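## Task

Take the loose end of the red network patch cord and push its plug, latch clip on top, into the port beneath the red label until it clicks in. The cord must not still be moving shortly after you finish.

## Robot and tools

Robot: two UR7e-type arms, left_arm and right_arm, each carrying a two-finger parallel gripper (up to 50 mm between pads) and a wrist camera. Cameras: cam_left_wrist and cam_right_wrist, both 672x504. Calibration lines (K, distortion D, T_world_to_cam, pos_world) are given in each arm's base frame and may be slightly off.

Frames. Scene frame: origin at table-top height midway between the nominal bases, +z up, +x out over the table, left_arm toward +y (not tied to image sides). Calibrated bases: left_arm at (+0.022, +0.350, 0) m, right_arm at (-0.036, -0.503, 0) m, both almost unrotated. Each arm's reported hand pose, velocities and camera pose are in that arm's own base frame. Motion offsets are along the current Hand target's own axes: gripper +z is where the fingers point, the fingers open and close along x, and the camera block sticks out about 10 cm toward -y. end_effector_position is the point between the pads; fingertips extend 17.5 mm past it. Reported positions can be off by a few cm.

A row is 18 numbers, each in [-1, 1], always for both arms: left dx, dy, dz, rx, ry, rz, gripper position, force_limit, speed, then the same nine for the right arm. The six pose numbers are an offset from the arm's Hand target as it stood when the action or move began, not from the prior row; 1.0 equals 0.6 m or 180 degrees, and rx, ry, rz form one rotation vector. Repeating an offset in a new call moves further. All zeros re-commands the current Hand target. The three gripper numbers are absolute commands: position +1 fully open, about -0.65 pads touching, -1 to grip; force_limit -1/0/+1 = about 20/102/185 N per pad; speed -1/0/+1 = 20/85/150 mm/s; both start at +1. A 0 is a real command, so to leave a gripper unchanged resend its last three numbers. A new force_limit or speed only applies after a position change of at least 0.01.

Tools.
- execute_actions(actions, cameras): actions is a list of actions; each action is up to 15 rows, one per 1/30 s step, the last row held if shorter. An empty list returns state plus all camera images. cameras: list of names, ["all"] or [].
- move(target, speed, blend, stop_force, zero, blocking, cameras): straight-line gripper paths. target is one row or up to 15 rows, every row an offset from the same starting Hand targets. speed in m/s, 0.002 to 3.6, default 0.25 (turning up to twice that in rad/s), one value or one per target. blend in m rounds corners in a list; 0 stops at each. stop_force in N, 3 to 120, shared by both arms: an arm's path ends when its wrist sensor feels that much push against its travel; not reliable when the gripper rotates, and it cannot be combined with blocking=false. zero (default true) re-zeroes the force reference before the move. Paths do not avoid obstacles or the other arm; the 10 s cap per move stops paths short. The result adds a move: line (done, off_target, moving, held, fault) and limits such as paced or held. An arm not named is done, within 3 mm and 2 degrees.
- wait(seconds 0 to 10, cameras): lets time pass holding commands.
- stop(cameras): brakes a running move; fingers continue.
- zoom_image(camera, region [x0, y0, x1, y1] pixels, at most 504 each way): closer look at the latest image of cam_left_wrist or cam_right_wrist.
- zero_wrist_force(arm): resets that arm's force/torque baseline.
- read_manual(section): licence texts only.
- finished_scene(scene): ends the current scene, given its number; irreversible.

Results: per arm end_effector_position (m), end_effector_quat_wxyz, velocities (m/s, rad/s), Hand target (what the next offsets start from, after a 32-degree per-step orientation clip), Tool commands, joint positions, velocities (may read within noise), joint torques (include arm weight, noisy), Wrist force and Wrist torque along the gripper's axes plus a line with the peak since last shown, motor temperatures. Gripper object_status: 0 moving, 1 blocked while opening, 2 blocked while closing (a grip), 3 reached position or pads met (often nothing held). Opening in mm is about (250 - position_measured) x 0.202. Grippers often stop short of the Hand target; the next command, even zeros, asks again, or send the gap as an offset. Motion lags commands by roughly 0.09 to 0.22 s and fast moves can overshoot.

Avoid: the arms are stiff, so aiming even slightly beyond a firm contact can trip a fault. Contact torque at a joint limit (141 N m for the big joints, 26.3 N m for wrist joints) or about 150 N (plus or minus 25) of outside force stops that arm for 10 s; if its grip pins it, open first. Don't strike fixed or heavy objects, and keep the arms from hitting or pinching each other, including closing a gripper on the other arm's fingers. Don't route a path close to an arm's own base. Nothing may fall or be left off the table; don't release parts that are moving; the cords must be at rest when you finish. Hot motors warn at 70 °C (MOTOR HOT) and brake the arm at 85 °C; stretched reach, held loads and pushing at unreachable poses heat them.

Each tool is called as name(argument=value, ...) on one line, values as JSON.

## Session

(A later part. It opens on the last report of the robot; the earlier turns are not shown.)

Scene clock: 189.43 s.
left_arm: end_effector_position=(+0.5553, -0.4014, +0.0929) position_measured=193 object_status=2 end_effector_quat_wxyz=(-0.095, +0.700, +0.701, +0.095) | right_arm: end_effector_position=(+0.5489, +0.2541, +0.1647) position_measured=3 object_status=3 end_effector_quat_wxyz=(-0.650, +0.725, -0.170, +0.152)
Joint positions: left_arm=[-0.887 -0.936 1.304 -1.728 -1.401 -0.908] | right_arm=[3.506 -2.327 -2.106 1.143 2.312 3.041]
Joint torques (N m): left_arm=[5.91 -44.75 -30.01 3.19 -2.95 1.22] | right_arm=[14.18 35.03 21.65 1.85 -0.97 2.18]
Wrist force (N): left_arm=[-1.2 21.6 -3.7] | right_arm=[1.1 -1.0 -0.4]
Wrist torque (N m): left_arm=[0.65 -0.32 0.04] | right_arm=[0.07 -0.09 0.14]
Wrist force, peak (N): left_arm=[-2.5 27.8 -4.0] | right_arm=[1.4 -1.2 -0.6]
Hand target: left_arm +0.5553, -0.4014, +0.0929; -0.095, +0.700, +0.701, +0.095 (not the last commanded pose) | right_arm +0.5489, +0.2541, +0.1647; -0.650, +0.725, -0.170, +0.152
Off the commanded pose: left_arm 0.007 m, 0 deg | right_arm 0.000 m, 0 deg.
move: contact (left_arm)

move(target=[0,0.0016,0,0,0,0,-1,-0.4,-1,0,0,0,0,0,0,1,1,1], speed=0.006)

move(target=[0,0,0,0,0,0,-0.1,-0.4,-1,0,0,0,0,0,0,1,1,1])

move(target=[[0,0,-0.1,0,0,0,-0.1,-0.4,-1,0,0,0,0,0,0,1,1,1],[0,-0.15,-0.1,0,0,0,-0.1,-0.4,-1,0,0,0,0,0,0,1,1,1]], speed=0.1, cameras=["cam_right_wrist"])

zoom_image(camera="cam_right_wrist", region=[330, 220, 410, 280])

Scene clock: 194.80 s.
left_arm: end_effector_position=(+0.5562, -0.4014, +0.0929) position_measured=193 object_status=2 end_effector_quat_wxyz=(-0.095, +0.700, +0.701, +0.095) | right_arm: end_effector_position=(+0.5489, +0.2541, +0.1647) position_measured=3 object_status=3 end_effector_quat_wxyz=(-0.650, +0.725, -0.170, +0.152)
Joint positions: left_arm=[-0.886 -0.934 1.301 -1.727 -1.401 -0.907] | right_arm=[3.506 -2.327 -2.106 1.143 2.312 3.041]
Joint torques (N m): left_arm=[12.77 -47.58 -36.9 -0.25 1.92 1.43] | right_arm=[13.68 34.99 21.83 1.95 -1.11 2.27]
Wrist force (N): left_arm=[0.4 -2.3 -2.2] | right_arm=[1.2 -1.0 -0.4]
Wrist torque (N m): left_arm=[0.08 -0.32 -0.10] | right_arm=[0.06 -0.09 0.14]
Wrist force, peak (N): left_arm=[-1.7 21.8 -3.6] | right_arm=[1.4 -1.3 -0.6]
Hand target: left_arm +0.5562, -0.4014, +0.0929; -0.095, +0.700, +0.701, +0.095 | right_arm +0.5489, +0.2541, +0.1647; -0.650, +0.725, -0.170, +0.152
Off the commanded pose: left_arm 0.000 m, 0 deg | right_arm 0.000 m, 0 deg.
move: done

Scene clock: 195.30 s.
left_arm: end_effector_position=(+0.5562, -0.4014, +0.0929) position_measured=167 object_status=3 end_effector_quat_wxyz=(-0.095, +0.700, +0.702, +0.095) | right_arm: end_effector_position=(+0.5489, +0.2541, +0.1647) position_measured=3 object_status=3 end_effector_quat_wxyz=(-0.650, +0.725, -0.170, +0.152)
Joint positions: left_arm=[-0.886 -0.934 1.301 -1.727 -1.401 -0.907] | right_arm=[3.506 -2.327 -2.106 1.143 2.312 3.041]
Joint torques (N m): left_arm=[10.16 -47.05 -37.73 -1.19 2.33 1.43] | right_arm=[14.13 34.9 22.13 1.91 -0.9 1.99]
Wrist force (N): left_arm=[1.5 0.6 -1.8] | right_arm=[1.2 -1.2 -0.4]
Wrist torque (N m): left_arm=[0.19 -0.35 -0.12] | right_arm=[0.03 -0.09 0.14]
Wrist force, peak (N): left_arm=[0.3 -2.7 -2.2] | right_arm=[1.2 -1.3 -0.4]
Hand target: left_arm +0.5562, -0.4014, +0.0929; -0.095, +0.700, +0.701, +0.095 | right_arm +0.5489, +0.2541, +0.1647; -0.650, +0.725, -0.170, +0.152
Off the commanded pose: left_arm 0.000 m, 0 deg | right_arm 0.000 m, 0 deg.
move: done

Scene clock: 197.67 s.
left_arm: end_effector_position=(+0.4663, -0.4176, +0.1507) position_measured=167 object_status=3 end_effector_quat_wxyz=(-0.095, +0.700, +0.702, +0.095) | right_arm: end_effector_position=(+0.5489, +0.2541, +0.1647) position_measured=3 object_status=3 end_effector_quat_wxyz=(-0.650, +0.725, -0.170, +0.152)
Joint positions: left_arm=[-1.006 -1.107 1.417 -1.651 -1.427 -1.025] | right_arm=[3.506 -2.327 -2.106 1.143 2.312 3.041]
Joint torques (N m): left_arm=[-10.48 -59.05 -11.45 -4.65 -1.49 -1.05] | right_arm=[14.62 34.59 22.29 1.93 -1.03 2.24]
Wrist force (N): left_arm=[1.1 1.0 -1.6] | right_arm=[1.1 -1.0 -0.6]
Wrist torque (N m): left_arm=[0.25 -0.31 -0.02] | right_arm=[0.06 -0.08 0.14]
Wrist force, peak (N): left_arm=[1.8 0.8 -2.9] | right_arm=[1.3 -1.3 -0.4]
Hand target: left_arm +0.4662, -0.4176, +0.1507; -0.095, +0.700, +0.701, +0.095 | right_arm +0.5489, +0.2541, +0.1647; -0.650, +0.725, -0.170, +0.152
Off the commanded pose: left_arm 0.000 m, 0 deg | right_arm 0.000 m, 0 deg.
move: done
camera_calibration:
cam_right_wrist: T_world_to_cam=[[0.899647, -0.436605, -0.0032537, -0.376521], [-0.19889, -0.403167, -0.893252, 0.379695], [0.388687, 0.804259, -0.449545, -0.218599], [0, 0, 0, 1]] pos_world=[0.49922, 0.1645, 0.239668]
Images, in order (width x height): cam_right_wrist 672x504.

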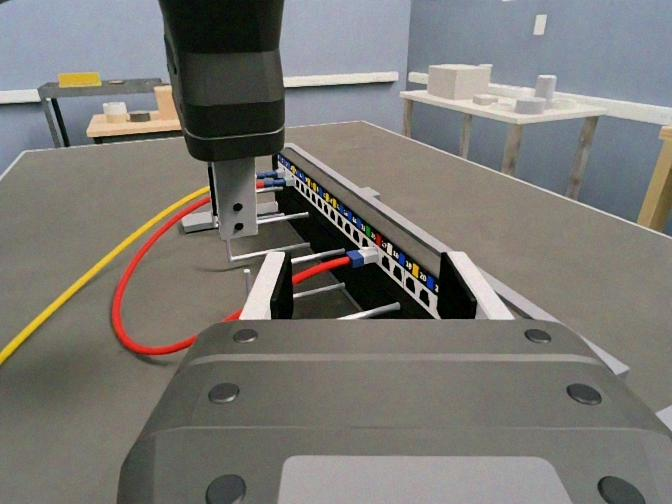

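Scaled by 6.300 from the camera's 672x504 image, which has a finer 960x720 frame.

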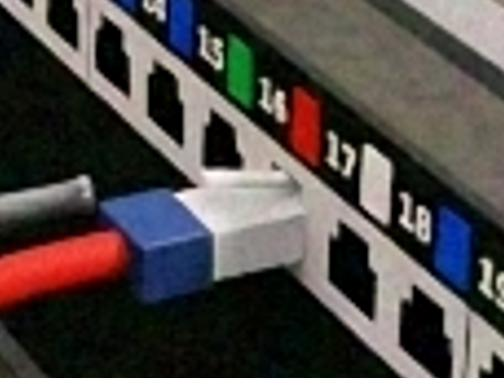

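wait(seconds=1.5)

finished_scene(scene=2)

Scene clock: 201.07 s.
left_arm: end_effector_position=(+0.4662, -0.4176, +0.1507) position_measured=167 object_status=3 end_effector_quat_wxyz=(-0.095, +0.700, +0.701, +0.095) | right_arm: end_effector_position=(+0.5489, +0.2541, +0.1647) position_measured=3 object_status=3 end_effector_quat_wxyz=(-0.650, +0.725, -0.170, +0.152)
Joint positions: left_arm=[-1.006 -1.107 1.417 -1.651 -1.427 -1.025] | right_arm=[3.506 -2.327 -2.106 1.143 2.312 3.041]
Joint torques (N m): left_arm=[-10.39 -59.02 -10.34 -4.72 -1.48 -1.63] | right_arm=[13.96 34.81 21.56 2.22 -1.07 2.13]
Wrist force (N): left_arm=[1.4 1.0 -1.8] | right_arm=[1.3 -1.2 -0.6]
Wrist torque (N m): left_arm=[0.26 -0.35 -0.02] | right_arm=[0.04 -0.10 0.15]
Wrist force, peak (N): left_arm=[1.6 0.8 -2.0] | right_arm=[1.4 -1.2 -0.5]
Hand target: left_arm +0.4662, -0.4176, +0.1507; -0.095, +0.700, +0.701, +0.095 | right_arm +0.5489, +0.2541, +0.1647; -0.650, +0.725, -0.170, +0.152
Tool commands: left_gripper/position=-0.1 left_gripper/force_limit=-0.4 left_gripper/speed=-1.0 right_gripper/position=+1.0 right_gripper/force_limit=+1.0 right_gripper/speed=+1.0
Off the commanded pose: left_arm 0.000 m, 0 deg | right_arm 0.000 m, 0 deg.
wait: 1.50 s; at rest from the start

The scene is finished: the task was done.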